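# Swap two hoses into the ports matching their grip colors

## Task

Two hoses each begin plugged into the port meant for the other. Move each hose so it is latched in the port whose color matches that hose's grip, and make sure both stay latched once the robot lets go.

## Robot and tools

Robot: two arms, left_arm and right_arm, each a six-joint arm with a parallel two-finger gripper and a wrist camera. Scene frame: origin at table-top height, midway between the nominal bases. +x points out over the table, +z points up, and left_arm is on the +y side. The names do not follow image left and right. Calibrated bases: left_arm at (+0.053, +0.351, 0) m, right_arm at (-0.027, -0.358, 0) m, both turned almost not at all about z. A camera stand is fixed behind the arms. The fingers point along the gripper's +z axis and close along its y axis. end_effector_position is the point between the pads, about 1 cm short of the fingertips.

Frames: hand positions (m), quaternions (wxyz), velocities and targets in the results use the scene frame. Every motion offset you send is measured along the axes of that arm's current Hand target, not the scene axes.

A row is always 14 numbers in [-1, 1]. The first seven are left_arm: dx, dy, dz, rx, ry, rz, opening. The last seven are the same for right_arm. Include both arms even when only one moves. dx to rz are an offset from the arm's Hand target as it stood when the action or move began. A value of 1.0 equals 0.6 m of travel or 180 degrees of turn. rx, ry and rz together form one rotation vector. Because offsets count from that start pose, sending the same offset again moves the arm further. Sending six zeros re-commands the current Hand target. Opening is absolute, not an offset: +1 is fully open (0.094 m) and -1 is closed. A 0 there is a real command, so to leave a gripper as it is, repeat its present value.

execute_actions(actions, cameras): actions is a list of actions. Each action is a list of up to 15 rows, one row per 1/30 s step. If an action has fewer rows, its last row holds for the remaining steps. All rows in an action are offsets from the same start pose. An empty list returns the state and all camera images, plus the scene number. cameras takes names, ["all"] or []. An unknown name makes the call invalid.

move(target, speed, blend, opening_speed, grip_force, blocking, cameras): drives each gripper in a straight line from its Hand target toward the offset in target. target is one 14-number row, or a list of up to 15 rows. Every row in the list counts from the same start Hand targets, not from the row before. speed is in m/s, from 0.002 to 2.9, default 0.25; turning is capped at twice that in rad/s. It can be one value or one per target. blend (m) rounds corners between listed targets; 0 stops at each one. opening_speed is the rate the commanded opening changes, per second on the -1..1 scale, at least 0.2. Use it to close gently. grip_force is the pad force limit in N, 10 to 50, per arm or shared. It persists, and below full force the fingers close slowly. blocking=false returns after about 0.5 s while the motion continues. A move lasts at most 10 s. It does not avoid obstacles or the other arm. Grippers lag and overshoot more at high speed and near full reach. Do not path close to an arm's own base, or its shoulder posture may flip. The result adds a move: line. done means at rest within 10 mm and 2 degrees of the target. off_target, moving, held and fault are the other endings. limits=paced means the pose was clipped; limits=held means steps were withheld.

wait(seconds 0 to 10): the scene runs and the arms keep their last commands. stop(): brakes a running move, which needs some room. zoom_image(camera, region=[x0,y0,x1,y1]) enlarges part of the latest image from cam_high, cam_low, cam_left_wrist or cam_right_wrist, at most 504x504 px. read_manual returns licence texts only. finished_scene(scene) ends scene 1 or 2 for good. Call it only once both hoses sit latched on their own.

Reading results: Hand target is the last commanded pose after clipping, and the next offsets start from it. The gripper often stops short of it. The next action, even all zeros, asks for it again; if a gap remains, send it as an offset. Each step clips the commanded orientation to within 40 degrees of the measured one. Friction and weight can leave the gripper low, short or tilted, mostly at long reach. Check position and tilt after each move. grip_measured uses the opening scale and reads up to about 2.5 mm wide when empty. On a hard part it reads up to about 3 mm narrower than the part. Release by commanding well above grip_measured. Joint torques are raw drive outputs and include gravity. Tool commands lists the current commands. Joint velocities may be reported as within noise.

Cameras: cam_high and cam_low are fixed; the two wrist cameras follow their arms and can lag while moving. Calibration matrices come with the scene, and fixed cameras may have shifted by a few millimetres or degrees.

Avoid: dropping a hose, releasing one while it is moving, and letting anything fall or stay off the table, which fails the task. Avoid fast impacts or hard pushes on fixtures, since contact force grows with speed and with how far the target lies beyond the contact. An arm blocked by something keeps pushing until you command it back past the gripper. Any contact or squeeze between the two arms, including closing on the other gripper's fingers, can end the scene. Do not strain the wrist camera cables. Keep arms from staying stretched or straining at unreachable poses. Motors warn at 75 °C, fold the arm at 90 °C and drop it at 100 °C. Any arm stop costs. Smooth, quick motion is preferred, and loose objects may get small random nudges.

Each tool is called after "Call:" in YAML: its name, and indented under it one key for each argument.

## Session

Call:
execute_actions:
  actions: []

Scene clock: 0.00 s.
left_arm: end_effector_position=(+0.4338, +0.3896, +0.0880) grip_measured=+1.000 end_effector_quat_wxyz=(+0.566, -0.105, +0.810, +0.114) | right_arm: end_effector_position=(+0.3621, -0.3835, +0.0798) grip_measured=+1.000 end_effector_quat_wxyz=(+0.557, +0.073, +0.824, -0.077)
Joint positions: left_arm=[-0.063 1.533 0.344 0.824 -0.367 -0.066 0.094] | right_arm=[0.026 1.558 0.364 0.805 0.251 0.052 0.094]
Joint velocities: within noise
Joint torques (N m): no reading
Heat: left arm: 44 °C; right arm: 44 °C.
Hand target: left_arm +0.4359, +0.3894, +0.0925; +0.571, -0.106, +0.806, +0.113 | right_arm +0.3635, -0.3834, +0.0825; +0.560, +0.073, +0.822, -0.077
Tool commands: left_gripper/opening=+1.0 right_gripper/opening=+1.0

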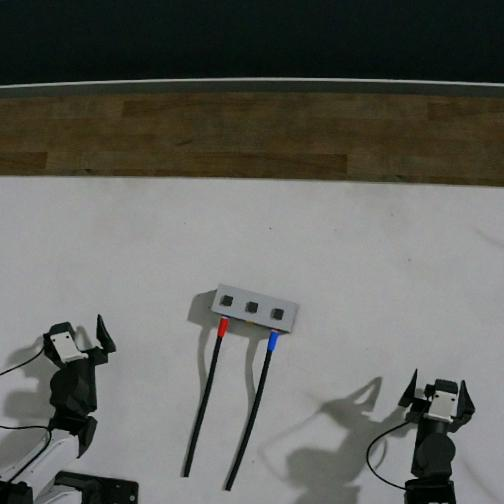

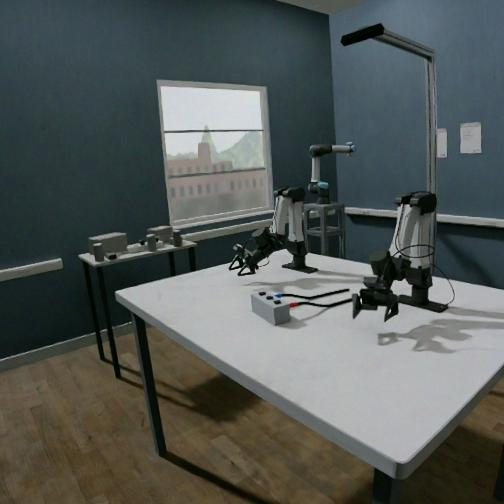

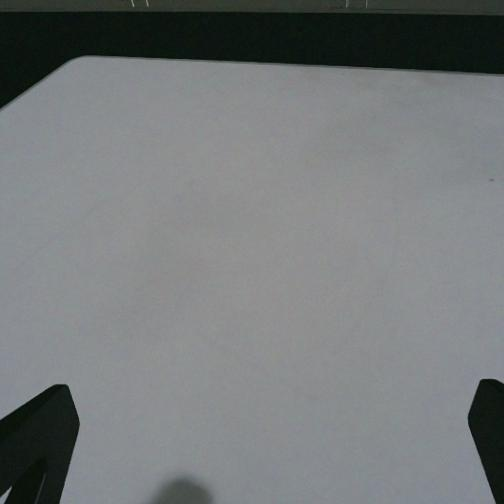

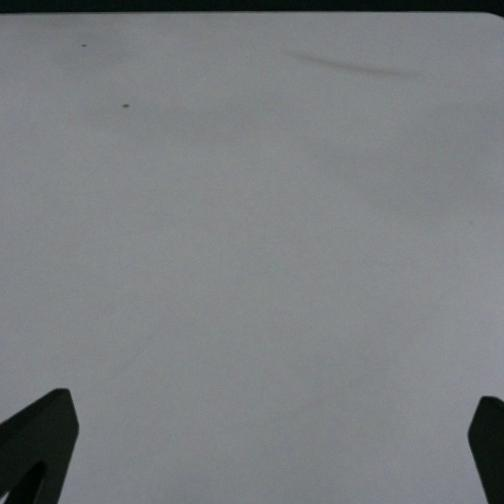

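Call:
zoom_image:
  camera: "cam_high"
  region: [170, 270, 320, 420]

Call:
zoom_image:
  camera: "cam_low"
  region: [230, 265, 360, 345]

Call:
zoom_image:
  camera: "cam_high"
  region: [170, 400, 270, 500]

Scaled by 3.360.

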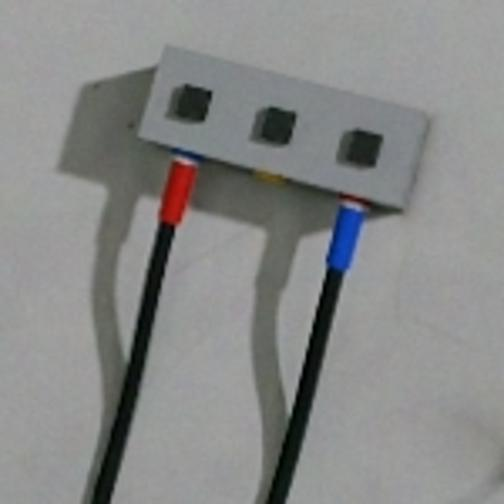

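Scaled by 3.877.

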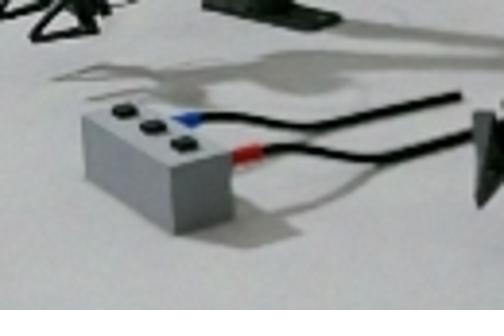

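Scaled by 5.040.

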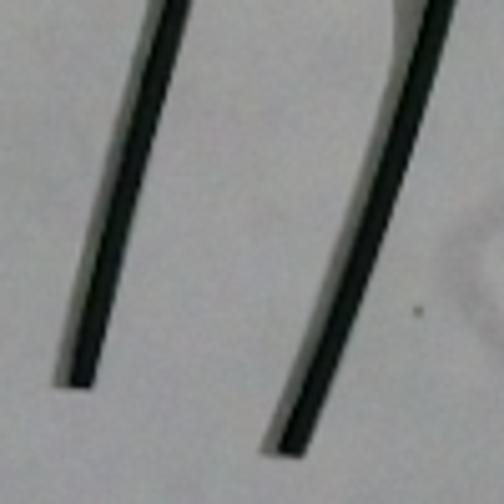

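Call:
move:
  target: [-0.059,-0.406,-0.252,0.1485,0.1643,0.0785,0.2,0,0,0,0,0,0,1]
  cameras: ["all"]

Scene clock: 29.37 s.
left_arm: end_effector_position=(+0.3826, +0.1187, +0.1570) grip_measured=+0.203 end_effector_quat_wxyz=(+0.342, +0.103, +0.934, -0.027) | right_arm: end_effector_position=(+0.3621, -0.3835, +0.0798) grip_measured=+1.000 end_effector_quat_wxyz=(+0.557, +0.073, +0.824, -0.077)
Joint positions: left_arm=[-0.766 1.537 1.189 -0.607 -0.359 -0.43 0.057] | right_arm=[0.026 1.558 0.364 0.805 0.251 0.052 0.094]
Joint torques (N m): left_arm=[0.24 -5.75 10.59 1.41 0.05 -0.09] | right_arm=[-0.35 -6.24 5.81 1.89 0.06 0.07]
Heat: left arm: 46 °C; right arm: 46 °C.
Hand target: left_arm +0.3849, +0.1131, +0.1596; +0.340, +0.100, +0.934, -0.036 | right_arm +0.3635, -0.3834, +0.0825; +0.560, +0.073, +0.822, -0.077
Off the commanded pose: left_arm 0.007 m, 1 deg | right_arm 0.003 m, 0 deg.
move: done
camera_calibration:
cam_left_wrist: T_world_to_cam=[[-0.215633, -0.976399, -0.0121177, 0.2025], [-0.949055, 0.212483, -0.232691, 0.413728], [0.229774, -0.0386757, -0.972475, 0.15825], [0, 0, 0, 1]] pos_world=[0.399955, 0.115931, 0.252618]

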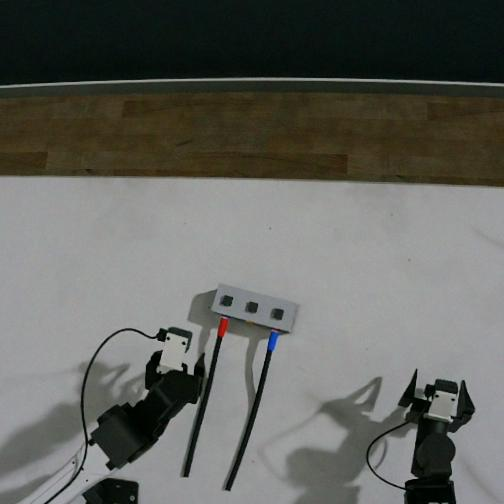

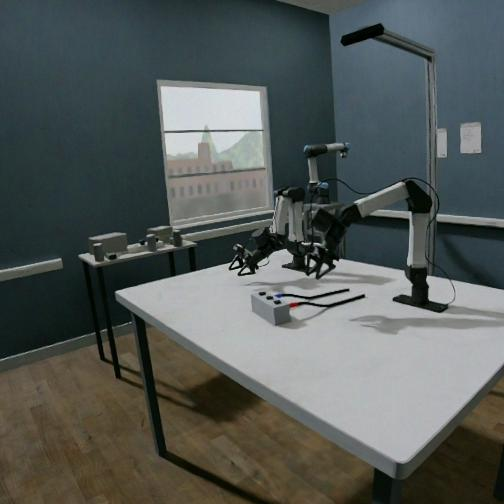

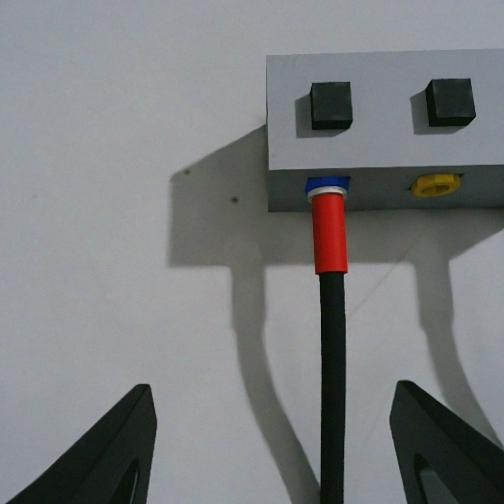

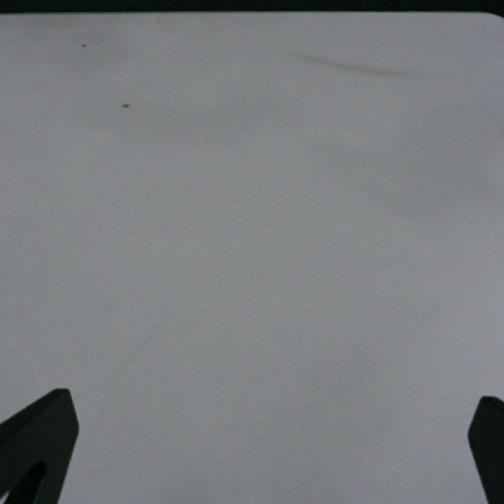

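Call:
move:
  target: [0.033,-0.0725,0.12,0,0,0,0.2,0,0,0,0,0,0,1]
  cameras: ["cam_left_wrist","cam_low"]

Scene clock: 49.27 s.
left_arm: end_effector_position=(+0.3983, +0.0691, +0.0849) grip_measured=+0.203 end_effector_quat_wxyz=(+0.326, +0.110, +0.939, -0.033) | right_arm: end_effector_position=(+0.3621, -0.3835, +0.0798) grip_measured=+1.000 end_effector_quat_wxyz=(+0.557, +0.073, +0.824, -0.077)
Joint positions: left_arm=[-0.822 1.786 1.19 -0.4 -0.359 -0.482 0.057] | right_arm=[0.026 1.558 0.364 0.805 0.251 0.052 0.094]
Joint torques (N m): left_arm=[0.14 -8.08 9.99 1.58 -0.29 -0.1] | right_arm=[-0.36 -6.26 5.82 1.89 0.05 0.07]
Heat: left arm: 46 °C; right arm: 46 °C.
Hand target: left_arm +0.4061, +0.0641, +0.0917; +0.340, +0.100, +0.934, -0.036 | right_arm +0.3635, -0.3834, +0.0825; +0.560, +0.073, +0.822, -0.077
Off the commanded pose: left_arm 0.011 m, 2 deg | right_arm 0.003 m, 0 deg.
move: off_target (left_arm)
camera_calibration:
cam_left_wrist: T_world_to_cam=[[-0.231873, -0.972744, -0.00181214, 0.161864], [-0.953049, 0.227551, -0.199794, 0.42026], [0.194761, -0.0445998, -0.979836, 0.0975908], [0, 0, 0, 1]] pos_world=[0.419053, 0.0661747, 0.179882]
Images, in order (width x height): cam_low 504x504, cam_left_wrist 504x504.

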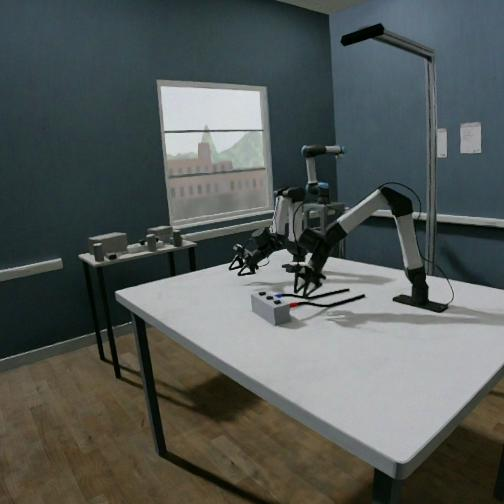

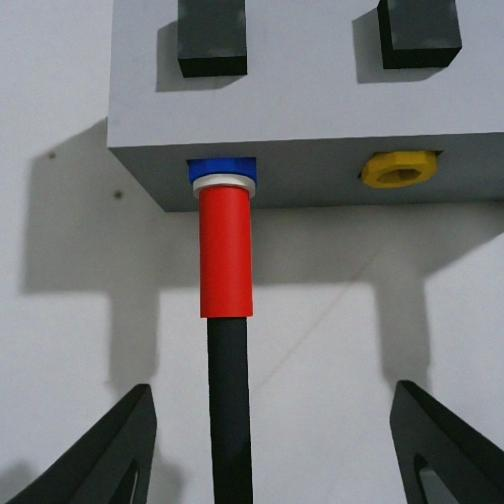

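Call:
move:
  target:
    - [-0.006,0.0197,0,0,0,0,0.2,0,0,0,0,0,0,1]
    - [-0.006,0.0197,0.085,0,0,0,0.2,0,0,0,0,0,0,1]
  blend: 0.01
  speed: 0.15
  cameras: ["cam_left_wrist","cam_low"]

Call:
zoom_image:
  camera: "cam_low"
  region: [230, 235, 360, 345]

Scene clock: 57.30 s.
left_arm: end_effector_position=(+0.4367, +0.0745, +0.0523) grip_measured=+0.203 end_effector_quat_wxyz=(+0.335, +0.097, +0.937, -0.027) | right_arm: end_effector_position=(+0.3621, -0.3835, +0.0798) grip_measured=+1.000 end_effector_quat_wxyz=(+0.557, +0.073, +0.824, -0.077)
Joint positions: left_arm=[-0.749 1.916 1.207 -0.258 -0.346 -0.433 0.057] | right_arm=[0.026 1.558 0.364 0.805 0.251 0.052 0.094]
Joint torques (N m): left_arm=[0.62 -8.66 9.62 1.65 0.05 0.11] | right_arm=[-0.38 -6.26 5.79 1.88 0.07 0.08]
Heat: left arm: 47 °C; right arm: 46 °C.
Hand target: left_arm +0.4433, +0.0680, +0.0549; +0.340, +0.100, +0.934, -0.036 | right_arm +0.3635, -0.3834, +0.0825; +0.560, +0.073, +0.822, -0.077
Off the commanded pose: left_arm 0.010 m, 1 deg | right_arm 0.003 m, 0 deg.
move: done; blend cut to 0.0061 m at target 1
camera_calibration:
cam_left_wrist: T_world_to_cam=[[-0.204775, -0.978777, -0.00787749, 0.164979], [-0.955059, 0.201562, -0.217338, 0.45285], [0.214313, -0.0369819, -0.976065, 0.0491026], [0, 0, 0, 1]] pos_world=[0.455759, 0.0720159, 0.147648]
Images, in order (width x height): cam_low 504x504, cam_left_wrist 504x504.

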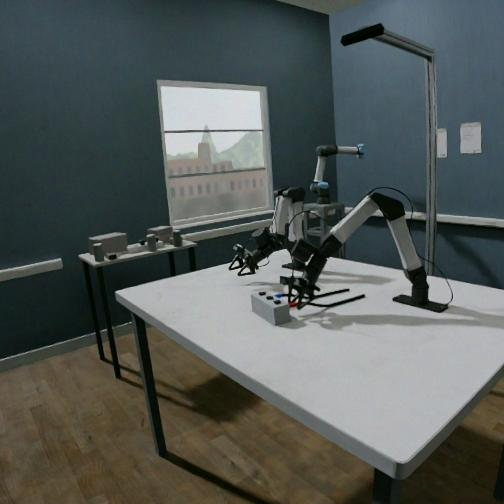

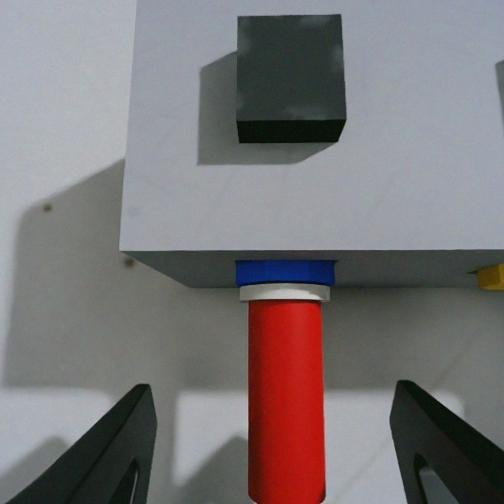

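Scaled by 3.877.

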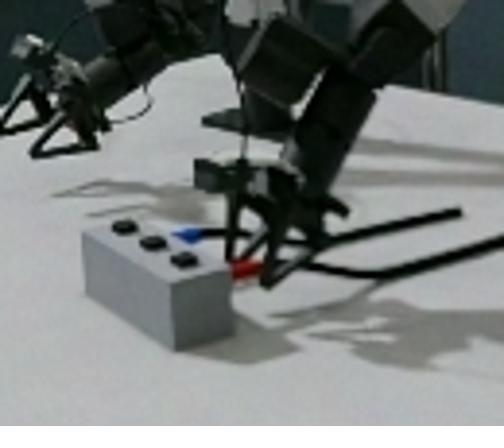

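Call:
move:
  target:
    - [0.0,-0.006,0.009,0,0,0,0.2,0,0,0,0,0,0,1]
    - [0.0,-0.006,0.009,0,0,0,-0.95,0,0,0,0,0,0,1]
  speed: 0.1
  opening_speed: 1
  cameras: ["cam_left_wrist"]

Scene clock: 63.50 s.
left_arm: end_effector_position=(+0.4399, +0.0714, +0.0494) grip_measured=-0.670 end_effector_quat_wxyz=(+0.335, +0.098, +0.936, -0.027) | right_arm: end_effector_position=(+0.3621, -0.3835, +0.0798) grip_measured=+1.000 end_effector_quat_wxyz=(+0.557, +0.073, +0.824, -0.077)
Joint positions: left_arm=[-0.749 1.935 1.22 -0.25 -0.346 -0.43 0.016] | right_arm=[0.026 1.558 0.364 0.805 0.251 0.052 0.094]
Joint torques (N m): left_arm=[0.34 -8.4 9.8 1.62 0.01 0.08] | right_arm=[-0.4 -6.23 5.81 1.89 0.05 0.07]
Heat: left arm: 48 °C; right arm: 46 °C.
Hand target: left_arm +0.4459, +0.0638, +0.0507; +0.340, +0.100, +0.934, -0.036 | right_arm +0.3635, -0.3834, +0.0825; +0.560, +0.073, +0.822, -0.077
Off the commanded pose: left_arm 0.010 m, 1 deg | right_arm 0.003 m, 0 deg.
move: done
camera_calibration:
cam_left_wrist: T_world_to_cam=[[-0.206983, -0.978309, -0.00835269, 0.163586], [-0.954273, 0.203765, -0.218731, 0.455388], [0.215688, -0.0373027, -0.97575, 0.0448597], [0, 0, 0, 1]] pos_world=[0.458749, 0.0689188, 0.144746]
Images, in order (width x height): cam_left_wrist 504x504.

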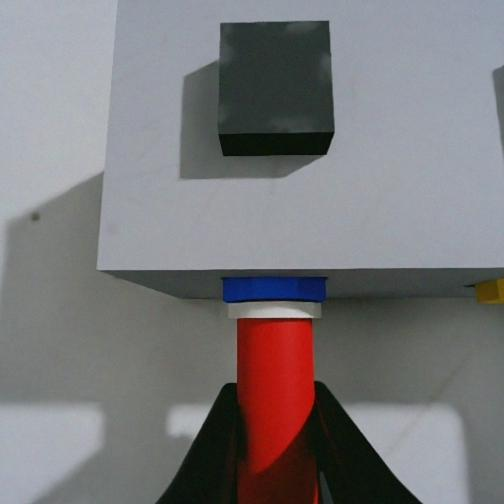

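Call:
move:
  target: [0.032,0,-0.027,0,0,0,-0.95,0,0,0,0,0,0,1]
  speed: 0.06
  cameras: ["cam_left_wrist"]

Scene clock: 69.33 s.
left_arm: end_effector_position=(+0.4388, +0.0706, +0.0472) grip_measured=-0.670 end_effector_quat_wxyz=(+0.354, +0.093, +0.930, -0.034) | right_arm: end_effector_position=(+0.3621, -0.3835, +0.0798) grip_measured=+1.000 end_effector_quat_wxyz=(+0.557, +0.073, +0.824, -0.077)
Joint positions: left_arm=[-0.758 1.925 1.168 -0.169 -0.363 -0.437 0.016] | right_arm=[0.026 1.558 0.364 0.805 0.251 0.052 0.094]
Joint torques (N m): left_arm=[-1.65 -13.56 5.5 1.03 -0.01 -0.16] | right_arm=[-0.35 -6.26 5.82 1.88 0.06 0.07]
Heat: left arm: 49 °C; right arm: 46 °C.
Hand target: left_arm +0.4215, +0.0692, +0.0509; +0.340, +0.100, +0.934, -0.036 | right_arm +0.3635, -0.3834, +0.0825; +0.560, +0.073, +0.822, -0.077
Off the commanded pose: left_arm 0.018 m, 2 deg | right_arm 0.003 m, 0 deg.
move: off_target (left_arm)
camera_calibration:
cam_left_wrist: T_world_to_cam=[[-0.200843, -0.979615, 0.00403015, 0.15933], [-0.946714, 0.193037, -0.257815, 0.45334], [0.251782, -0.0555958, -0.966186, 0.0280006], [0, 0, 0, 1]] pos_world=[0.454134, 0.0701276, 0.14329]
Images, in order (width x height): cam_left_wrist 504x504.

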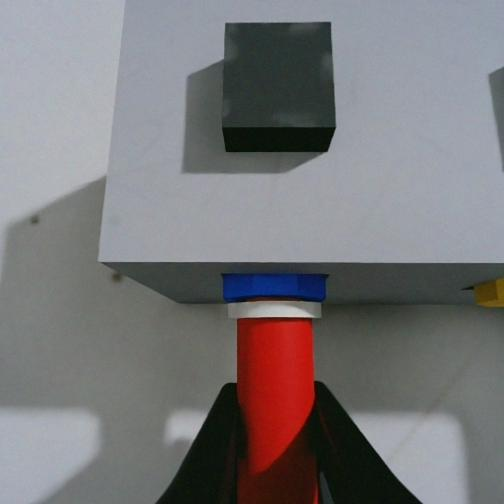

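Call:
move:
  target:
    - [0,0,0,0,0,0,0.2,0,0,0,0,0,0,0.2]
    - [0,0,-0.2,0,0,0,0.2,0,0,0,0,0,0,0.2]
    - [-0.05,0.3,-0.25,0,0,0,0.2,0,0,0,0,0,0,0.2]
  blend: [0,0.03,0]

Scene clock: 112.50 s.
left_arm: end_effector_position=(+0.3872, +0.2619, +0.1759) grip_measured=+0.197 end_effector_quat_wxyz=(+0.331, +0.095, +0.938, -0.029) | right_arm: end_effector_position=(+0.3621, -0.3835, +0.0798) grip_measured=+0.203 end_effector_quat_wxyz=(+0.557, +0.073, +0.824, -0.077)
Joint positions: left_arm=[-0.293 1.259 1.036 -0.673 -0.065 -0.068 0.056] | right_arm=[0.026 1.558 0.364 0.805 0.251 0.052 0.057]
Joint torques (N m): left_arm=[0.64 -5.85 9.8 1.55 0.23 0.14] | right_arm=[-0.36 -6.23 5.82 1.89 0.06 0.07]
Heat: left arm: 62 °C; right arm: 46 °C.
Hand target: left_arm +0.3878, +0.2605, +0.1853; +0.340, +0.100, +0.934, -0.036 | right_arm +0.3635, -0.3834, +0.0825; +0.560, +0.073, +0.822, -0.077
Off the commanded pose: left_arm 0.009 m, 1 deg | right_arm 0.003 m, 0 deg.
move: done

Call:
move:
  target:
    - [0,0,0,0,0,0,0.2,-0.13,0.38,-0.13,0,0,0,0.2]
    - [0,0,0,0,0,0,0.2,-0.0235,0.766,-0.1745,-0.0064,0.0767,0.0129,0.2]
  blend: [0.05,0]
  cameras: ["cam_high","cam_low","cam_right_wrist"]

Scene clock: 124.87 s.
left_arm: end_effector_position=(+0.3872, +0.2618, +0.1759) grip_measured=+0.197 end_effector_quat_wxyz=(+0.331, +0.095, +0.938, -0.029) | right_arm: end_effector_position=(+0.3669, +0.0875, +0.1219) grip_measured=+0.203 end_effector_quat_wxyz=(+0.467, +0.089, +0.879, -0.041)
Joint positions: left_arm=[-0.293 1.259 1.036 -0.673 -0.064 -0.067 0.056] | right_arm=[1.062 2.735 2.772 -1.193 0.911 1.075 0.057]
Joint torques (N m): left_arm=[0.66 -5.82 9.78 1.56 0.22 0.13] | right_arm=[-0.66 -14.45 8.57 0.78 0.37 0.17]
Heat: left arm: 58 °C; right arm: 47 °C.
Hand target: left_arm +0.3878, +0.2604, +0.1853; +0.340, +0.100, +0.934, -0.036 | right_arm +0.3682, +0.0872, +0.1131; +0.459, +0.093, +0.882, -0.048
Off the commanded pose: left_arm 0.009 m, 1 deg | right_arm 0.009 m, 1 deg.
move: done
camera_calibration:
cam_right_wrist: T_world_to_cam=[[-0.181446, -0.983003, -0.027973, 0.161186], [-0.852612, 0.171425, -0.493625, 0.399412], [0.490031, -0.065716, -0.869225, 0.011091], [0, 0, 0, 1]] pos_world=[0.364355, 0.0907062, 0.211309]
Images, in order (width x height): cam_high 504x504, cam_low 504x504, cam_right_wrist 504x504.

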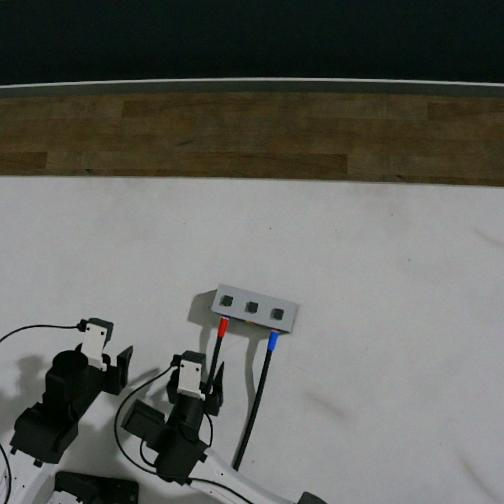

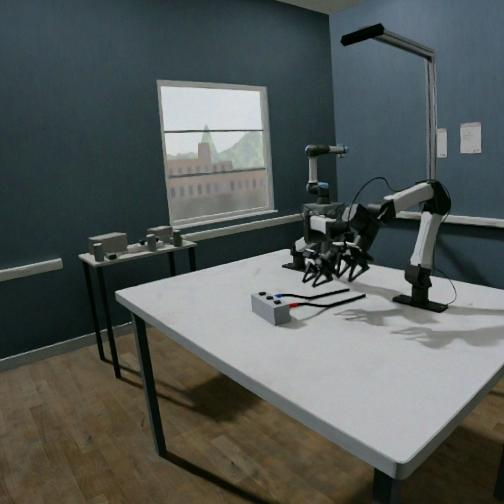

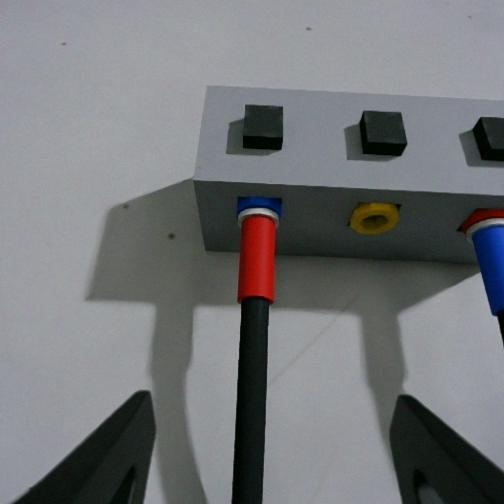

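Call:
move:
  target:
    - [0,0,0,0,0,0,-1,0.02,0.016,0.02,0,0,0,0.2]
    - [0,0,0,0,0,0,-1,0.02,0.016,0.178,0,0,0,0.2]
  speed: 0.15
  cameras: ["cam_right_wrist"]

Call:
move:
  target: [-0.092,-0.1825,0.176,0.2437,0.0093,0.006,-1,0,0,0,0,0,0,0.2]
  speed: 0.2
  cameras: ["all"]

Scene clock: 139.87 s.
left_arm: end_effector_position=(+0.3872, +0.2618, +0.1759) grip_measured=-0.989 end_effector_quat_wxyz=(+0.331, +0.096, +0.938, -0.029) | right_arm: end_effector_position=(+0.4483, +0.0741, +0.0459) grip_measured=+0.203 end_effector_quat_wxyz=(+0.467, +0.088, +0.879, -0.042)
Joint positions: left_arm=[-0.293 1.259 1.036 -0.673 -0.064 -0.067 0.001] | right_arm=[0.924 2.933 2.844 -0.921 0.847 0.884 0.057]
Joint torques (N m): left_arm=[0.64 -5.83 9.77 1.56 0.22 0.14] | right_arm=[-0.14 -15.99 8.88 1.23 0.32 -0.01]
Heat: left arm: 54 °C; right arm: 53 °C.
Hand target: left_arm +0.3878, +0.2604, +0.1853; +0.340, +0.100, +0.934, -0.036 | right_arm +0.4489, +0.0801, +0.0421; +0.459, +0.093, +0.882, -0.048
Off the commanded pose: left_arm 0.009 m, 1 deg | right_arm 0.007 m, 1 deg.
elbow stopped short (right arm): the move would have taken joint 3 (elbow) straighter than the controller allows.
move: done
camera_calibration:
cam_right_wrist: T_world_to_cam=[[-0.181612, -0.983042, -0.0254073, 0.160592], [-0.852753, 0.170304, -0.49377, 0.433817], [0.489723, -0.0680085, -0.869221, -0.0954598], [0, 0, 0, 1]] pos_world=[0.445853, 0.0774963, 0.13531]
Images, in order (width x height): cam_right_wrist 504x504.

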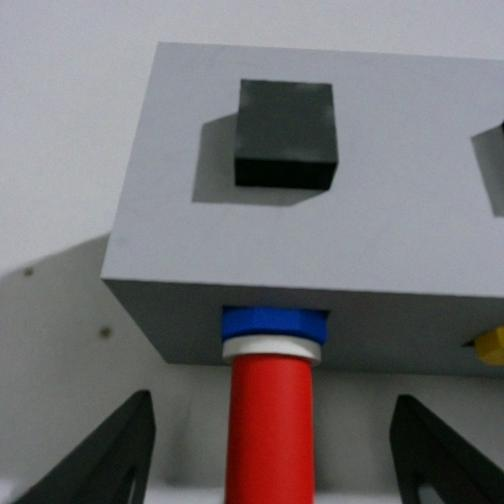

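Scene clock: 142.53 s.
left_arm: end_effector_position=(+0.4653, +0.1328, +0.1351) grip_measured=-0.989 end_effector_quat_wxyz=(+0.255, +0.220, +0.865, -0.372) | right_arm: end_effector_position=(+0.4484, +0.0741, +0.0459) grip_measured=+0.203 end_effector_quat_wxyz=(+0.467, +0.088, +0.879, -0.042)
Joint positions: left_arm=[-0.234 1.831 1.304 -0.399 0.736 0.008 0.001] | right_arm=[0.924 2.933 2.844 -0.92 0.847 0.883 0.057]
Joint torques (N m): left_arm=[0.54 -8.06 10.22 1.6 0.61 0.2] | right_arm=[-0.12 -16.02 8.87 1.25 0.32 -0.01]
Heat: left arm: 54 °C; right arm: 55 °C.
Hand target: left_arm +0.4723, +0.1302, +0.1398; +0.265, +0.229, +0.857, -0.378 | right_arm +0.4489, +0.0800, +0.0421; +0.459, +0.093, +0.882, -0.048
Off the commanded pose: left_arm 0.009 m, 2 deg | right_arm 0.007 m, 1 deg.
elbow stopped short (right arm): the move would have taken joint 3 (elbow) straighter than the controller allows.
move: done
camera_calibration:
cam_left_wrist: T_world_to_cam=[[-0.571751, -0.619989, 0.537322, 0.277906], [-0.813905, 0.51105, -0.27638, 0.387614], [-0.103246, -0.595349, -0.796806, 0.323619], [0, 0, 0, 1]] pos_world=[0.507787, 0.166875, 0.215665]
cam_right_wrist: T_world_to_cam=[[-0.181398, -0.983081, -0.0254212, 0.160601], [-0.852729, 0.170117, -0.493876, 0.433819], [0.489844, -0.0679106, -0.869161, -0.0955228], [0, 0, 0, 1]] pos_world=[0.445854, 0.0775966, 0.135311]

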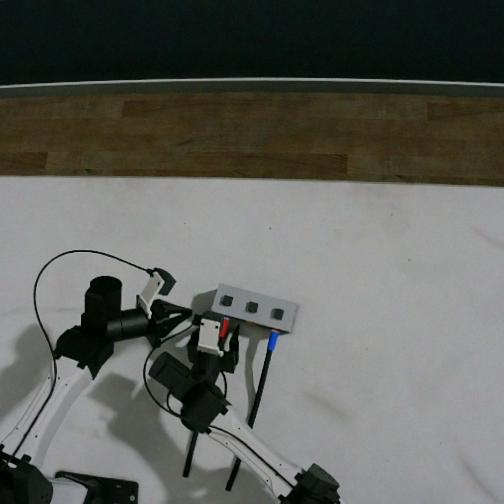

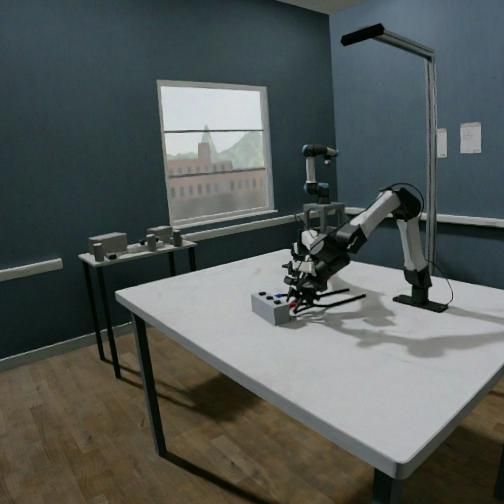

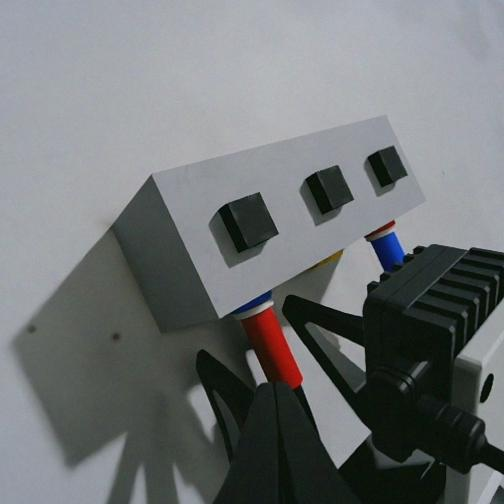

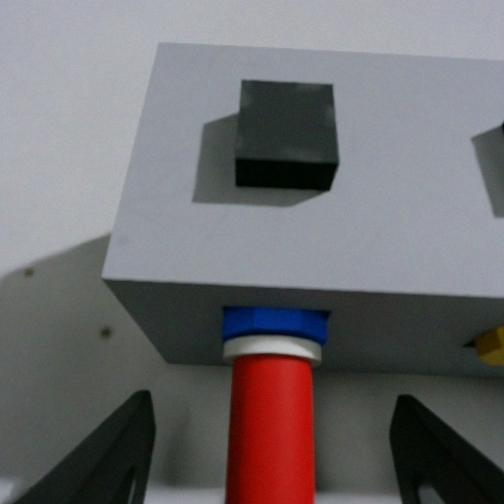

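Call:
move:
  target:
    - [0,0,0,0,0,0,-1,0,0,0,0,0,0,-0.95]
    - [-0.034,-0.01,0.125,0,0,0,-1,0,0,0,0,0,0,-0.95]
  opening_speed: 1
  speed: 0.12
  cameras: ["cam_left_wrist","cam_right_wrist","cam_low"]

Call:
zoom_image:
  camera: "cam_low"
  region: [230, 235, 360, 345]

Scene clock: 153.87 s.
left_arm: end_effector_position=(+0.4952, +0.0770, +0.1060) grip_measured=-0.989 end_effector_quat_wxyz=(+0.249, +0.226, +0.863, -0.377) | right_arm: end_effector_position=(+0.4484, +0.0756, +0.0456) grip_measured=-0.685 end_effector_quat_wxyz=(+0.466, +0.093, +0.879, -0.035)
Joint positions: left_arm=[-0.342 2.028 1.444 -0.287 0.685 -0.087 0.001] | right_arm=[0.924 2.933 2.844 -0.916 0.839 0.896 0.015]
Joint torques (N m): left_arm=[-1.26 -9.52 11.18 1.92 0.29 -0.19] | right_arm=[-0.1 -15.99 8.9 1.22 0.38 -0.15]
Heat: left arm: 53 °C; right arm: 60 °C.
Hand target: left_arm +0.5051, +0.0649, +0.1126; +0.265, +0.229, +0.857, -0.378 | right_arm +0.4489, +0.0801, +0.0421; +0.459, +0.093, +0.882, -0.048
Off the commanded pose: left_arm 0.017 m, 2 deg | right_arm 0.006 m, 2 deg.
elbow stopped short (right arm): the move would have taken joint 3 (elbow) straighter than the controller allows.
move: off_target (left_arm)
camera_calibration:
cam_left_wrist: T_world_to_cam=[[-0.579526, -0.607373, 0.543368, 0.27837], [-0.805941, 0.526022, -0.271588, 0.426804], [-0.120868, -0.595315, -0.79435, 0.278718], [0, 0, 0, 1]] pos_world=[0.538989, 0.110491, 0.186057]
cam_right_wrist: T_world_to_cam=[[-0.184314, -0.981935, -0.0427934, 0.164129], [-0.852512, 0.181385, -0.490227, 0.432289], [0.489134, -0.0538737, -0.870543, -0.0964295], [0, 0, 0, 1]] pos_world=[0.44595, 0.0775584, 0.134997]
Images, in order (width x height): cam_low 504x504, cam_left_wrist 504x504, cam_right_wrist 504x504.

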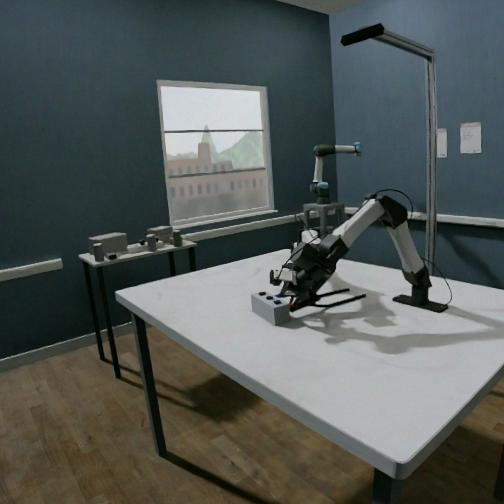

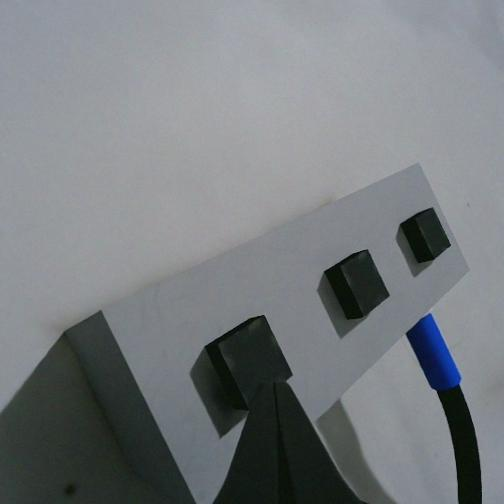

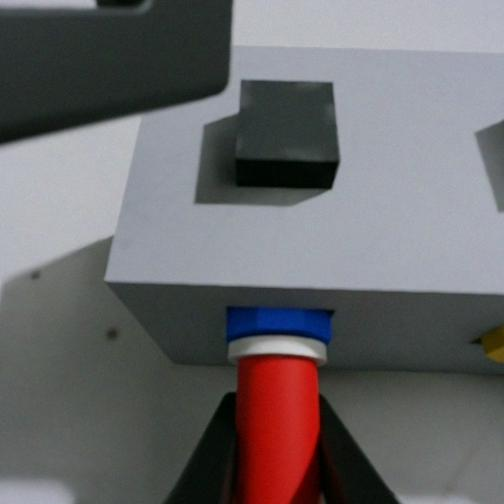

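Scaled by 3.877.

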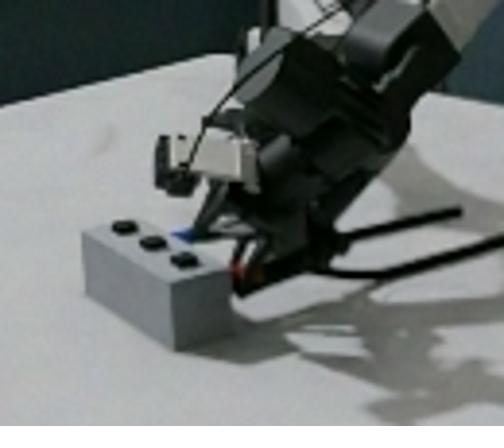

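Call:
move:
  target:
    - [0,0,-0.12,0,0,0,-1,0,0,0,0,0,0,-0.95]
    - [-0.034,0.0325,-0.1235,0.07,0.0585,0.0636,-1,0,0,0,0,0,0,0.1]
    - [-0.034,0.0325,-0.1235,0.07,0.0585,0.0636,-1,0.006,0,-0.009,0,-0.083,0,0.1]
  speed: 0.15
  cameras: ["cam_left_wrist","cam_right_wrist"]

Scene clock: 181.80 s.
left_arm: end_effector_position=(+0.5078, +0.1302, +0.1595) grip_measured=-0.989 end_effector_quat_wxyz=(+0.194, +0.373, +0.809, -0.411) | right_arm: end_effector_position=(+0.4395, +0.0861, +0.0466) grip_measured=+0.097 end_effector_quat_wxyz=(+0.577, +0.090, +0.810, -0.059)
Joint positions: left_arm=[-0.174 2.275 2.109 -1.157 0.922 0.566 0.001] | right_arm=[0.984 2.787 2.35 -0.345 1.088 0.73 0.052]
Joint torques (N m): left_arm=[0.62 -10.69 9.73 0.74 0.79 0.21] | right_arm=[-1.21 -18.45 5.22 1.33 0.19 0.06]
Heat: left arm: 55 °C; right arm: 70 °C.
Hand target: left_arm +0.5113, +0.1299, +0.1576; +0.195, +0.374, +0.804, -0.419 | right_arm +0.4426, +0.0813, +0.0422; +0.570, +0.086, +0.815, -0.060
Off the commanded pose: left_arm 0.004 m, 1 deg | right_arm 0.007 m, 1 deg.
elbow stopped short (right arm): the move would have taken joint 3 (elbow) straighter than the controller allows.
move: done
camera_calibration:
cam_left_wrist: T_world_to_cam=[[-0.761938, -0.377508, 0.526249, 0.354304], [-0.579309, 0.760561, -0.293169, 0.281261], [-0.28957, -0.528237, -0.798194, 0.432043], [0, 0, 0, 1]] pos_world=[0.558001, 0.148057, 0.240859]
cam_right_wrist: T_world_to_cam=[[-0.197668, -0.980049, -0.0207597, 0.177368], [-0.695034, 0.155054, -0.702058, 0.36624], [0.691271, -0.124346, -0.711817, -0.180851], [0, 0, 0, 1]] pos_world=[0.414626, 0.0945541, 0.132071]
Images, in order (width x height): cam_left_wrist 504x504, cam_right_wrist 504x504.

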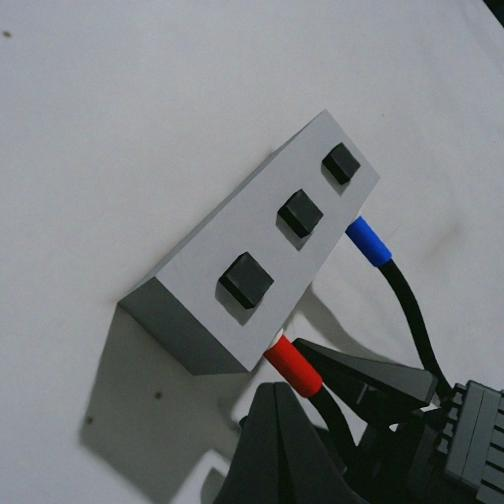

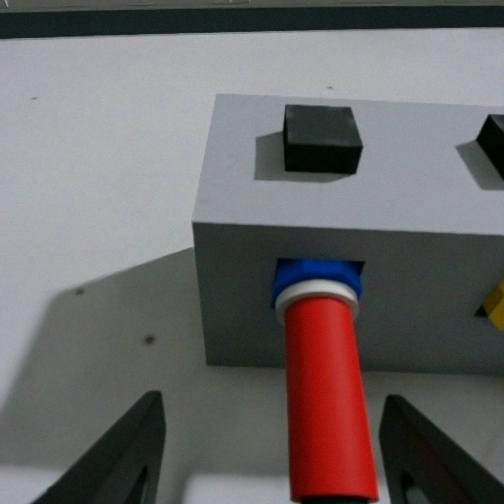

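Call:
move:
  target: [0,0,0,0,0,0,-1,-0.1,0,-0.38,0,0,0,0.1]
  speed: 0.3

Call:
wait:
  seconds: 1

Scene clock: 187.67 s.
left_arm: end_effector_position=(+0.5078, +0.1302, +0.1595) grip_measured=-0.989 end_effector_quat_wxyz=(+0.194, +0.373, +0.809, -0.411) | right_arm: end_effector_position=(+0.2516, +0.1211, +0.1836) grip_measured=+0.097 end_effector_quat_wxyz=(+0.579, +0.067, +0.812, -0.032)
Joint positions: left_arm=[-0.174 2.275 2.109 -1.157 0.922 0.566 0.001] | right_arm=[1.326 2.713 2.833 -1.442 1.227 1.335 0.052]
Joint torques (N m): left_arm=[0.64 -10.67 9.72 0.74 0.8 0.2] | right_arm=[-0.64 -14.06 8.01 0.47 0.53 0.18]
Heat: left arm: 55 °C; right arm: 72 °C.
Hand target: left_arm +0.5113, +0.1299, +0.1576; +0.195, +0.374, +0.804, -0.419 | right_arm +0.2533, +0.1214, +0.1770; +0.570, +0.086, +0.815, -0.059
Off the commanded pose: left_arm 0.004 m, 1 deg | right_arm 0.007 m, 4 deg.
move: off_target (right_arm)

Scene clock: 188.67 s.
left_arm: end_effector_position=(+0.5078, +0.1302, +0.1595) grip_measured=-0.989 end_effector_quat_wxyz=(+0.194, +0.373, +0.809, -0.411) | right_arm: end_effector_position=(+0.2516, +0.1210, +0.1836) grip_measured=+0.097 end_effector_quat_wxyz=(+0.579, +0.067, +0.812, -0.032)
Joint positions: left_arm=[-0.174 2.275 2.109 -1.157 0.922 0.566 0.001] | right_arm=[1.326 2.713 2.833 -1.442 1.227 1.335 0.052]
Joint torques (N m): left_arm=[0.64 -10.7 9.72 0.73 0.8 0.2] | right_arm=[-0.65 -14.02 7.99 0.47 0.53 0.17]
Heat: left arm: 55 °C; right arm: 72 °C.
Hand target: left_arm +0.5113, +0.1299, +0.1576; +0.195, +0.374, +0.804, -0.419 | right_arm +0.2533, +0.1214, +0.1770; +0.570, +0.086, +0.815, -0.059
Tool commands: left_gripper/opening=-1.0 right_gripper/opening=+0.1
Off the commanded pose: left_arm 0.004 m, 1 deg | right_arm 0.007 m, 4 deg.
wait: 1.00 s; at rest by 0.17 s

Call:
move:
  target:
    - [0,0,0,0,0,0,-1,-0.131,-0.423,0.138,-0.19,0.104,-0.023,-1]
    - [0.104,-0.152,-0.033,-0.16,-0.06,-0.024,0.1,-0.131,-0.423,0.138,-0.19,0.104,-0.023,-1]
    - [0.1655,-0.142,0.1285,-0.3244,-0.118,-0.0485,0.1,-0.132,-0.161,0.409,-0.3847,0.2079,-0.047,-1]
  blend: [0.03,0.03,0]
  cameras: ["all"]

Scene clock: 211.07 s.
left_arm: end_effector_position=(+0.3778, +0.0804, +0.0944) grip_measured=+0.097 end_effector_quat_wxyz=(+0.451, +0.103, +0.885, -0.051) | right_arm: end_effector_position=(+0.4830, -0.0262, +0.1713) grip_measured=-0.992 end_effector_quat_wxyz=(+0.241, -0.287, +0.839, +0.394)
Joint positions: left_arm=[-0.904 1.622 0.841 0.031 -0.531 -0.437 0.052] | right_arm=[0.363 2.433 2.364 -0.821 -0.742 -0.003 0]
Joint torques (N m): left_arm=[0.09 -5.86 8.57 1.88 -0.35 -0.09] | right_arm=[-0.66 -13.71 9.43 1.23 -0.38 -0.08]
Heat: left arm: 55 °C; right arm: 67 °C.
Hand target: left_arm +0.3822, +0.0787, +0.0962; +0.459, +0.093, +0.882, -0.048 | right_arm +0.4854, -0.0266, +0.1669; +0.237, -0.289, +0.839, +0.395
Off the commanded pose: left_arm 0.005 m, 2 deg | right_arm 0.005 m, 1 deg.
move: done; blend cut to 0 m at target 2
camera_calibration:
cam_left_wrist: T_world_to_cam=[[-0.233517, -0.972349, 0.00282346, 0.168364], [-0.86434, 0.206246, -0.458672, 0.392711], [0.445406, -0.109548, -0.888601, 0.0132955], [0, 0, 0, 1]] pos_world=[0.37283, 0.0841698, 0.191465]
cam_right_wrist: T_world_to_cam=[[0.670493, -0.510577, -0.538285, -0.239769], [-0.721694, -0.617085, -0.313629, 0.427571], [-0.172036, 0.598763, -0.782232, 0.311855], [0, 0, 0, 1]] pos_world=[0.522989, -0.0453003, 0.248977]

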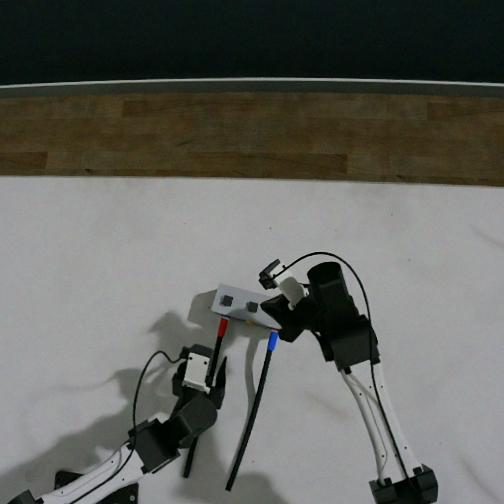

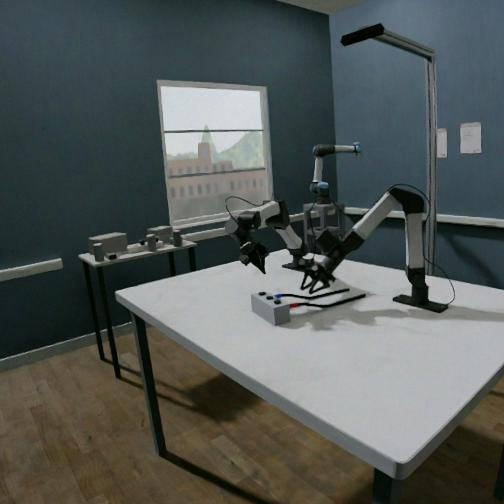

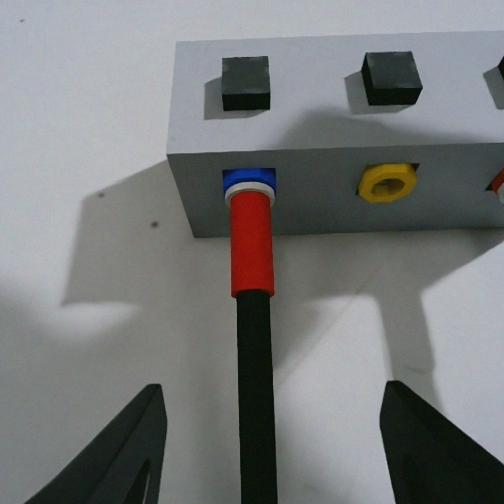

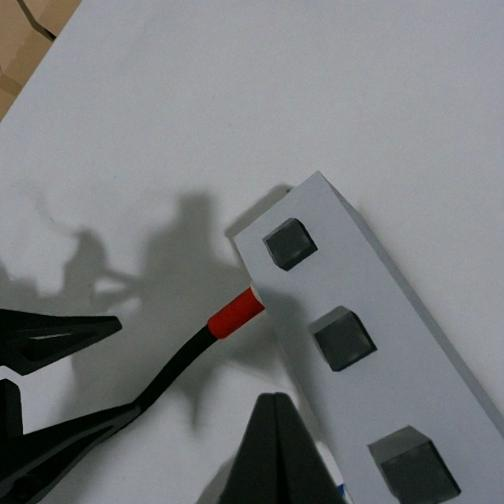

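Call:
move:
  target:
    - [0.005,0.009,0.134,0,0,0,0.1,-0.005,-0.008,0.1,0,0,0,-1]
    - [0.005,0.009,0.134,0,0,0,-0.95,-0.005,-0.008,0.1,0,0,0,-1]
    - [0.005,0.009,0.134,0,0,0,-0.95,-0.005,-0.008,0.174,0,0,0,-1]
  speed: 0.12
  opening_speed: 1
  cameras: ["cam_left_wrist","cam_right_wrist"]

Scene clock: 222.33 s.
left_arm: end_effector_position=(+0.4396, +0.0738, +0.0461) grip_measured=-0.674 end_effector_quat_wxyz=(+0.453, +0.093, +0.885, -0.049) | right_arm: end_effector_position=(+0.5033, +0.0564, +0.1100) grip_measured=-0.992 end_effector_quat_wxyz=(+0.249, -0.287, +0.833, +0.401)
Joint positions: left_arm=[-0.783 1.902 0.937 0.258 -0.454 -0.36 0.015] | right_arm=[0.483 2.828 2.843 -0.802 -0.672 0.124 0]
Joint torques (N m): left_arm=[0.58 -7.68 8.85 1.9 -0.13 0.13] | right_arm=[-0.59 -15.95 9.16 1.53 -0.17 0.12]
Heat: left arm: 54 °C; right arm: 68 °C.
Hand target: left_arm +0.4461, +0.0708, +0.0476; +0.459, +0.093, +0.882, -0.048 | right_arm +0.5084, +0.0554, +0.1061; +0.237, -0.289, +0.839, +0.395
Off the commanded pose: left_arm 0.007 m, 1 deg | right_arm 0.006 m, 2 deg.
elbow stopped short (right arm): the move would have taken joint 3 (elbow) straighter than the controller allows.
move: done
camera_calibration:
cam_left_wrist: T_world_to_cam=[[-0.215437, -0.976493, 0.00691251, 0.168662], [-0.866319, 0.187854, -0.46282, 0.427782], [0.450642, -0.105697, -0.886425, -0.0605422], [0, 0, 0, 1]] pos_world=[0.434215, 0.0779378, 0.143154]
cam_right_wrist: T_world_to_cam=[[0.677349, -0.499276, -0.540298, -0.248059], [-0.717421, -0.610834, -0.334944, 0.47378], [-0.162803, 0.614496, -0.771939, 0.211357], [0, 0, 0, 1]] pos_world=[0.542332, 0.0356727, 0.187819]
Images, in order (width x height): cam_left_wrist 504x504, cam_right_wrist 504x504.

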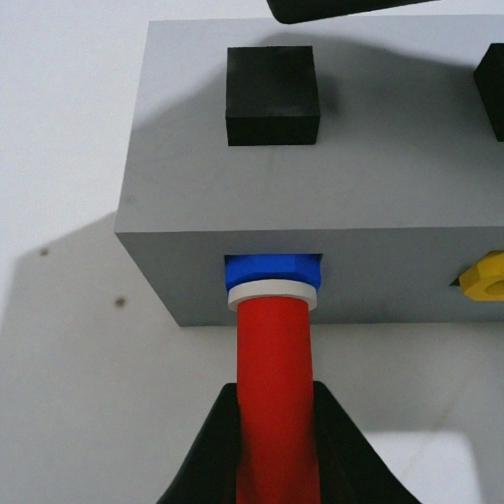

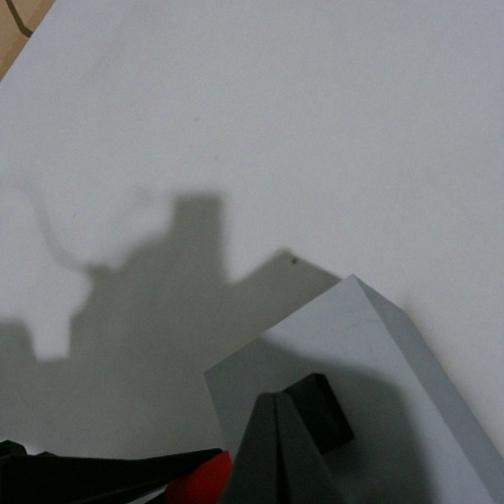

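Call:
move:
  target: [0,0,0,0,0,0,-0.95,0.023,-0.027,0.020,0,0,0,-1]
  speed: 0.05
  cameras: ["cam_left_wrist","cam_right_wrist"]

Scene clock: 230.07 s.
left_arm: end_effector_position=(+0.4396, +0.0738, +0.0461) grip_measured=-0.674 end_effector_quat_wxyz=(+0.453, +0.093, +0.885, -0.049) | right_arm: end_effector_position=(+0.5068, +0.0543, +0.0983) grip_measured=-0.992 end_effector_quat_wxyz=(+0.247, -0.287, +0.834, +0.402)
Joint positions: left_arm=[-0.783 1.902 0.937 0.258 -0.454 -0.36 0.015] | right_arm=[0.476 2.853 2.848 -0.79 -0.68 0.12 0]
Joint torques (N m): left_arm=[0.58 -7.66 8.84 1.9 -0.13 0.12] | right_arm=[-0.75 -14.67 8.8 1.49 -0.2 -0.1]
Heat: left arm: 54 °C; right arm: 72 °C.
Hand target: left_arm +0.4461, +0.0708, +0.0476; +0.459, +0.093, +0.882, -0.048 | right_arm +0.5114, +0.0525, +0.0823; +0.238, -0.289, +0.839, +0.396
Off the commanded pose: left_arm 0.007 m, 1 deg | right_arm 0.017 m, 1 deg.
elbow stopped short (right arm): the move would have taken joint 3 (elbow) straighter than the controller allows.
move: off_target (right_arm)
camera_calibration:
cam_left_wrist: T_world_to_cam=[[-0.215437, -0.976493, 0.00691251, 0.168662], [-0.866319, 0.187854, -0.46282, 0.427782], [0.450642, -0.105697, -0.886425, -0.0605422], [0, 0, 0, 1]] pos_world=[0.434215, 0.0779378, 0.143154]
cam_right_wrist: T_world_to_cam=[[0.674756, -0.498193, -0.544525, -0.256172], [-0.718598, -0.611707, -0.330803, 0.47138], [-0.168286, 0.614506, -0.770754, 0.206915], [0, 0, 0, 1]] pos_world=[0.546407, 0.0335732, 0.175923]
Images, in order (width x height): cam_left_wrist 504x504, cam_right_wrist 504x504.

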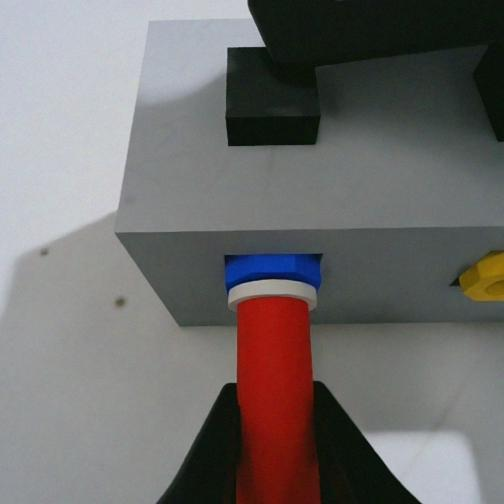

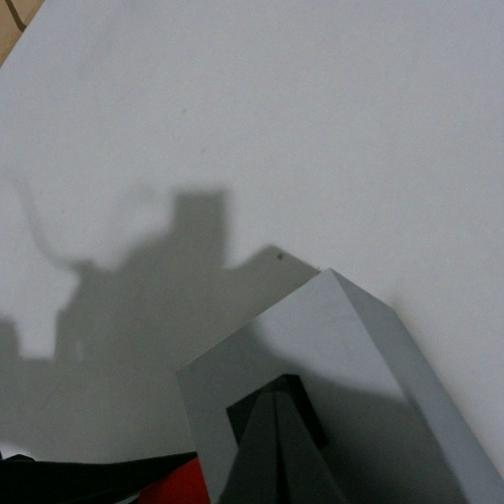

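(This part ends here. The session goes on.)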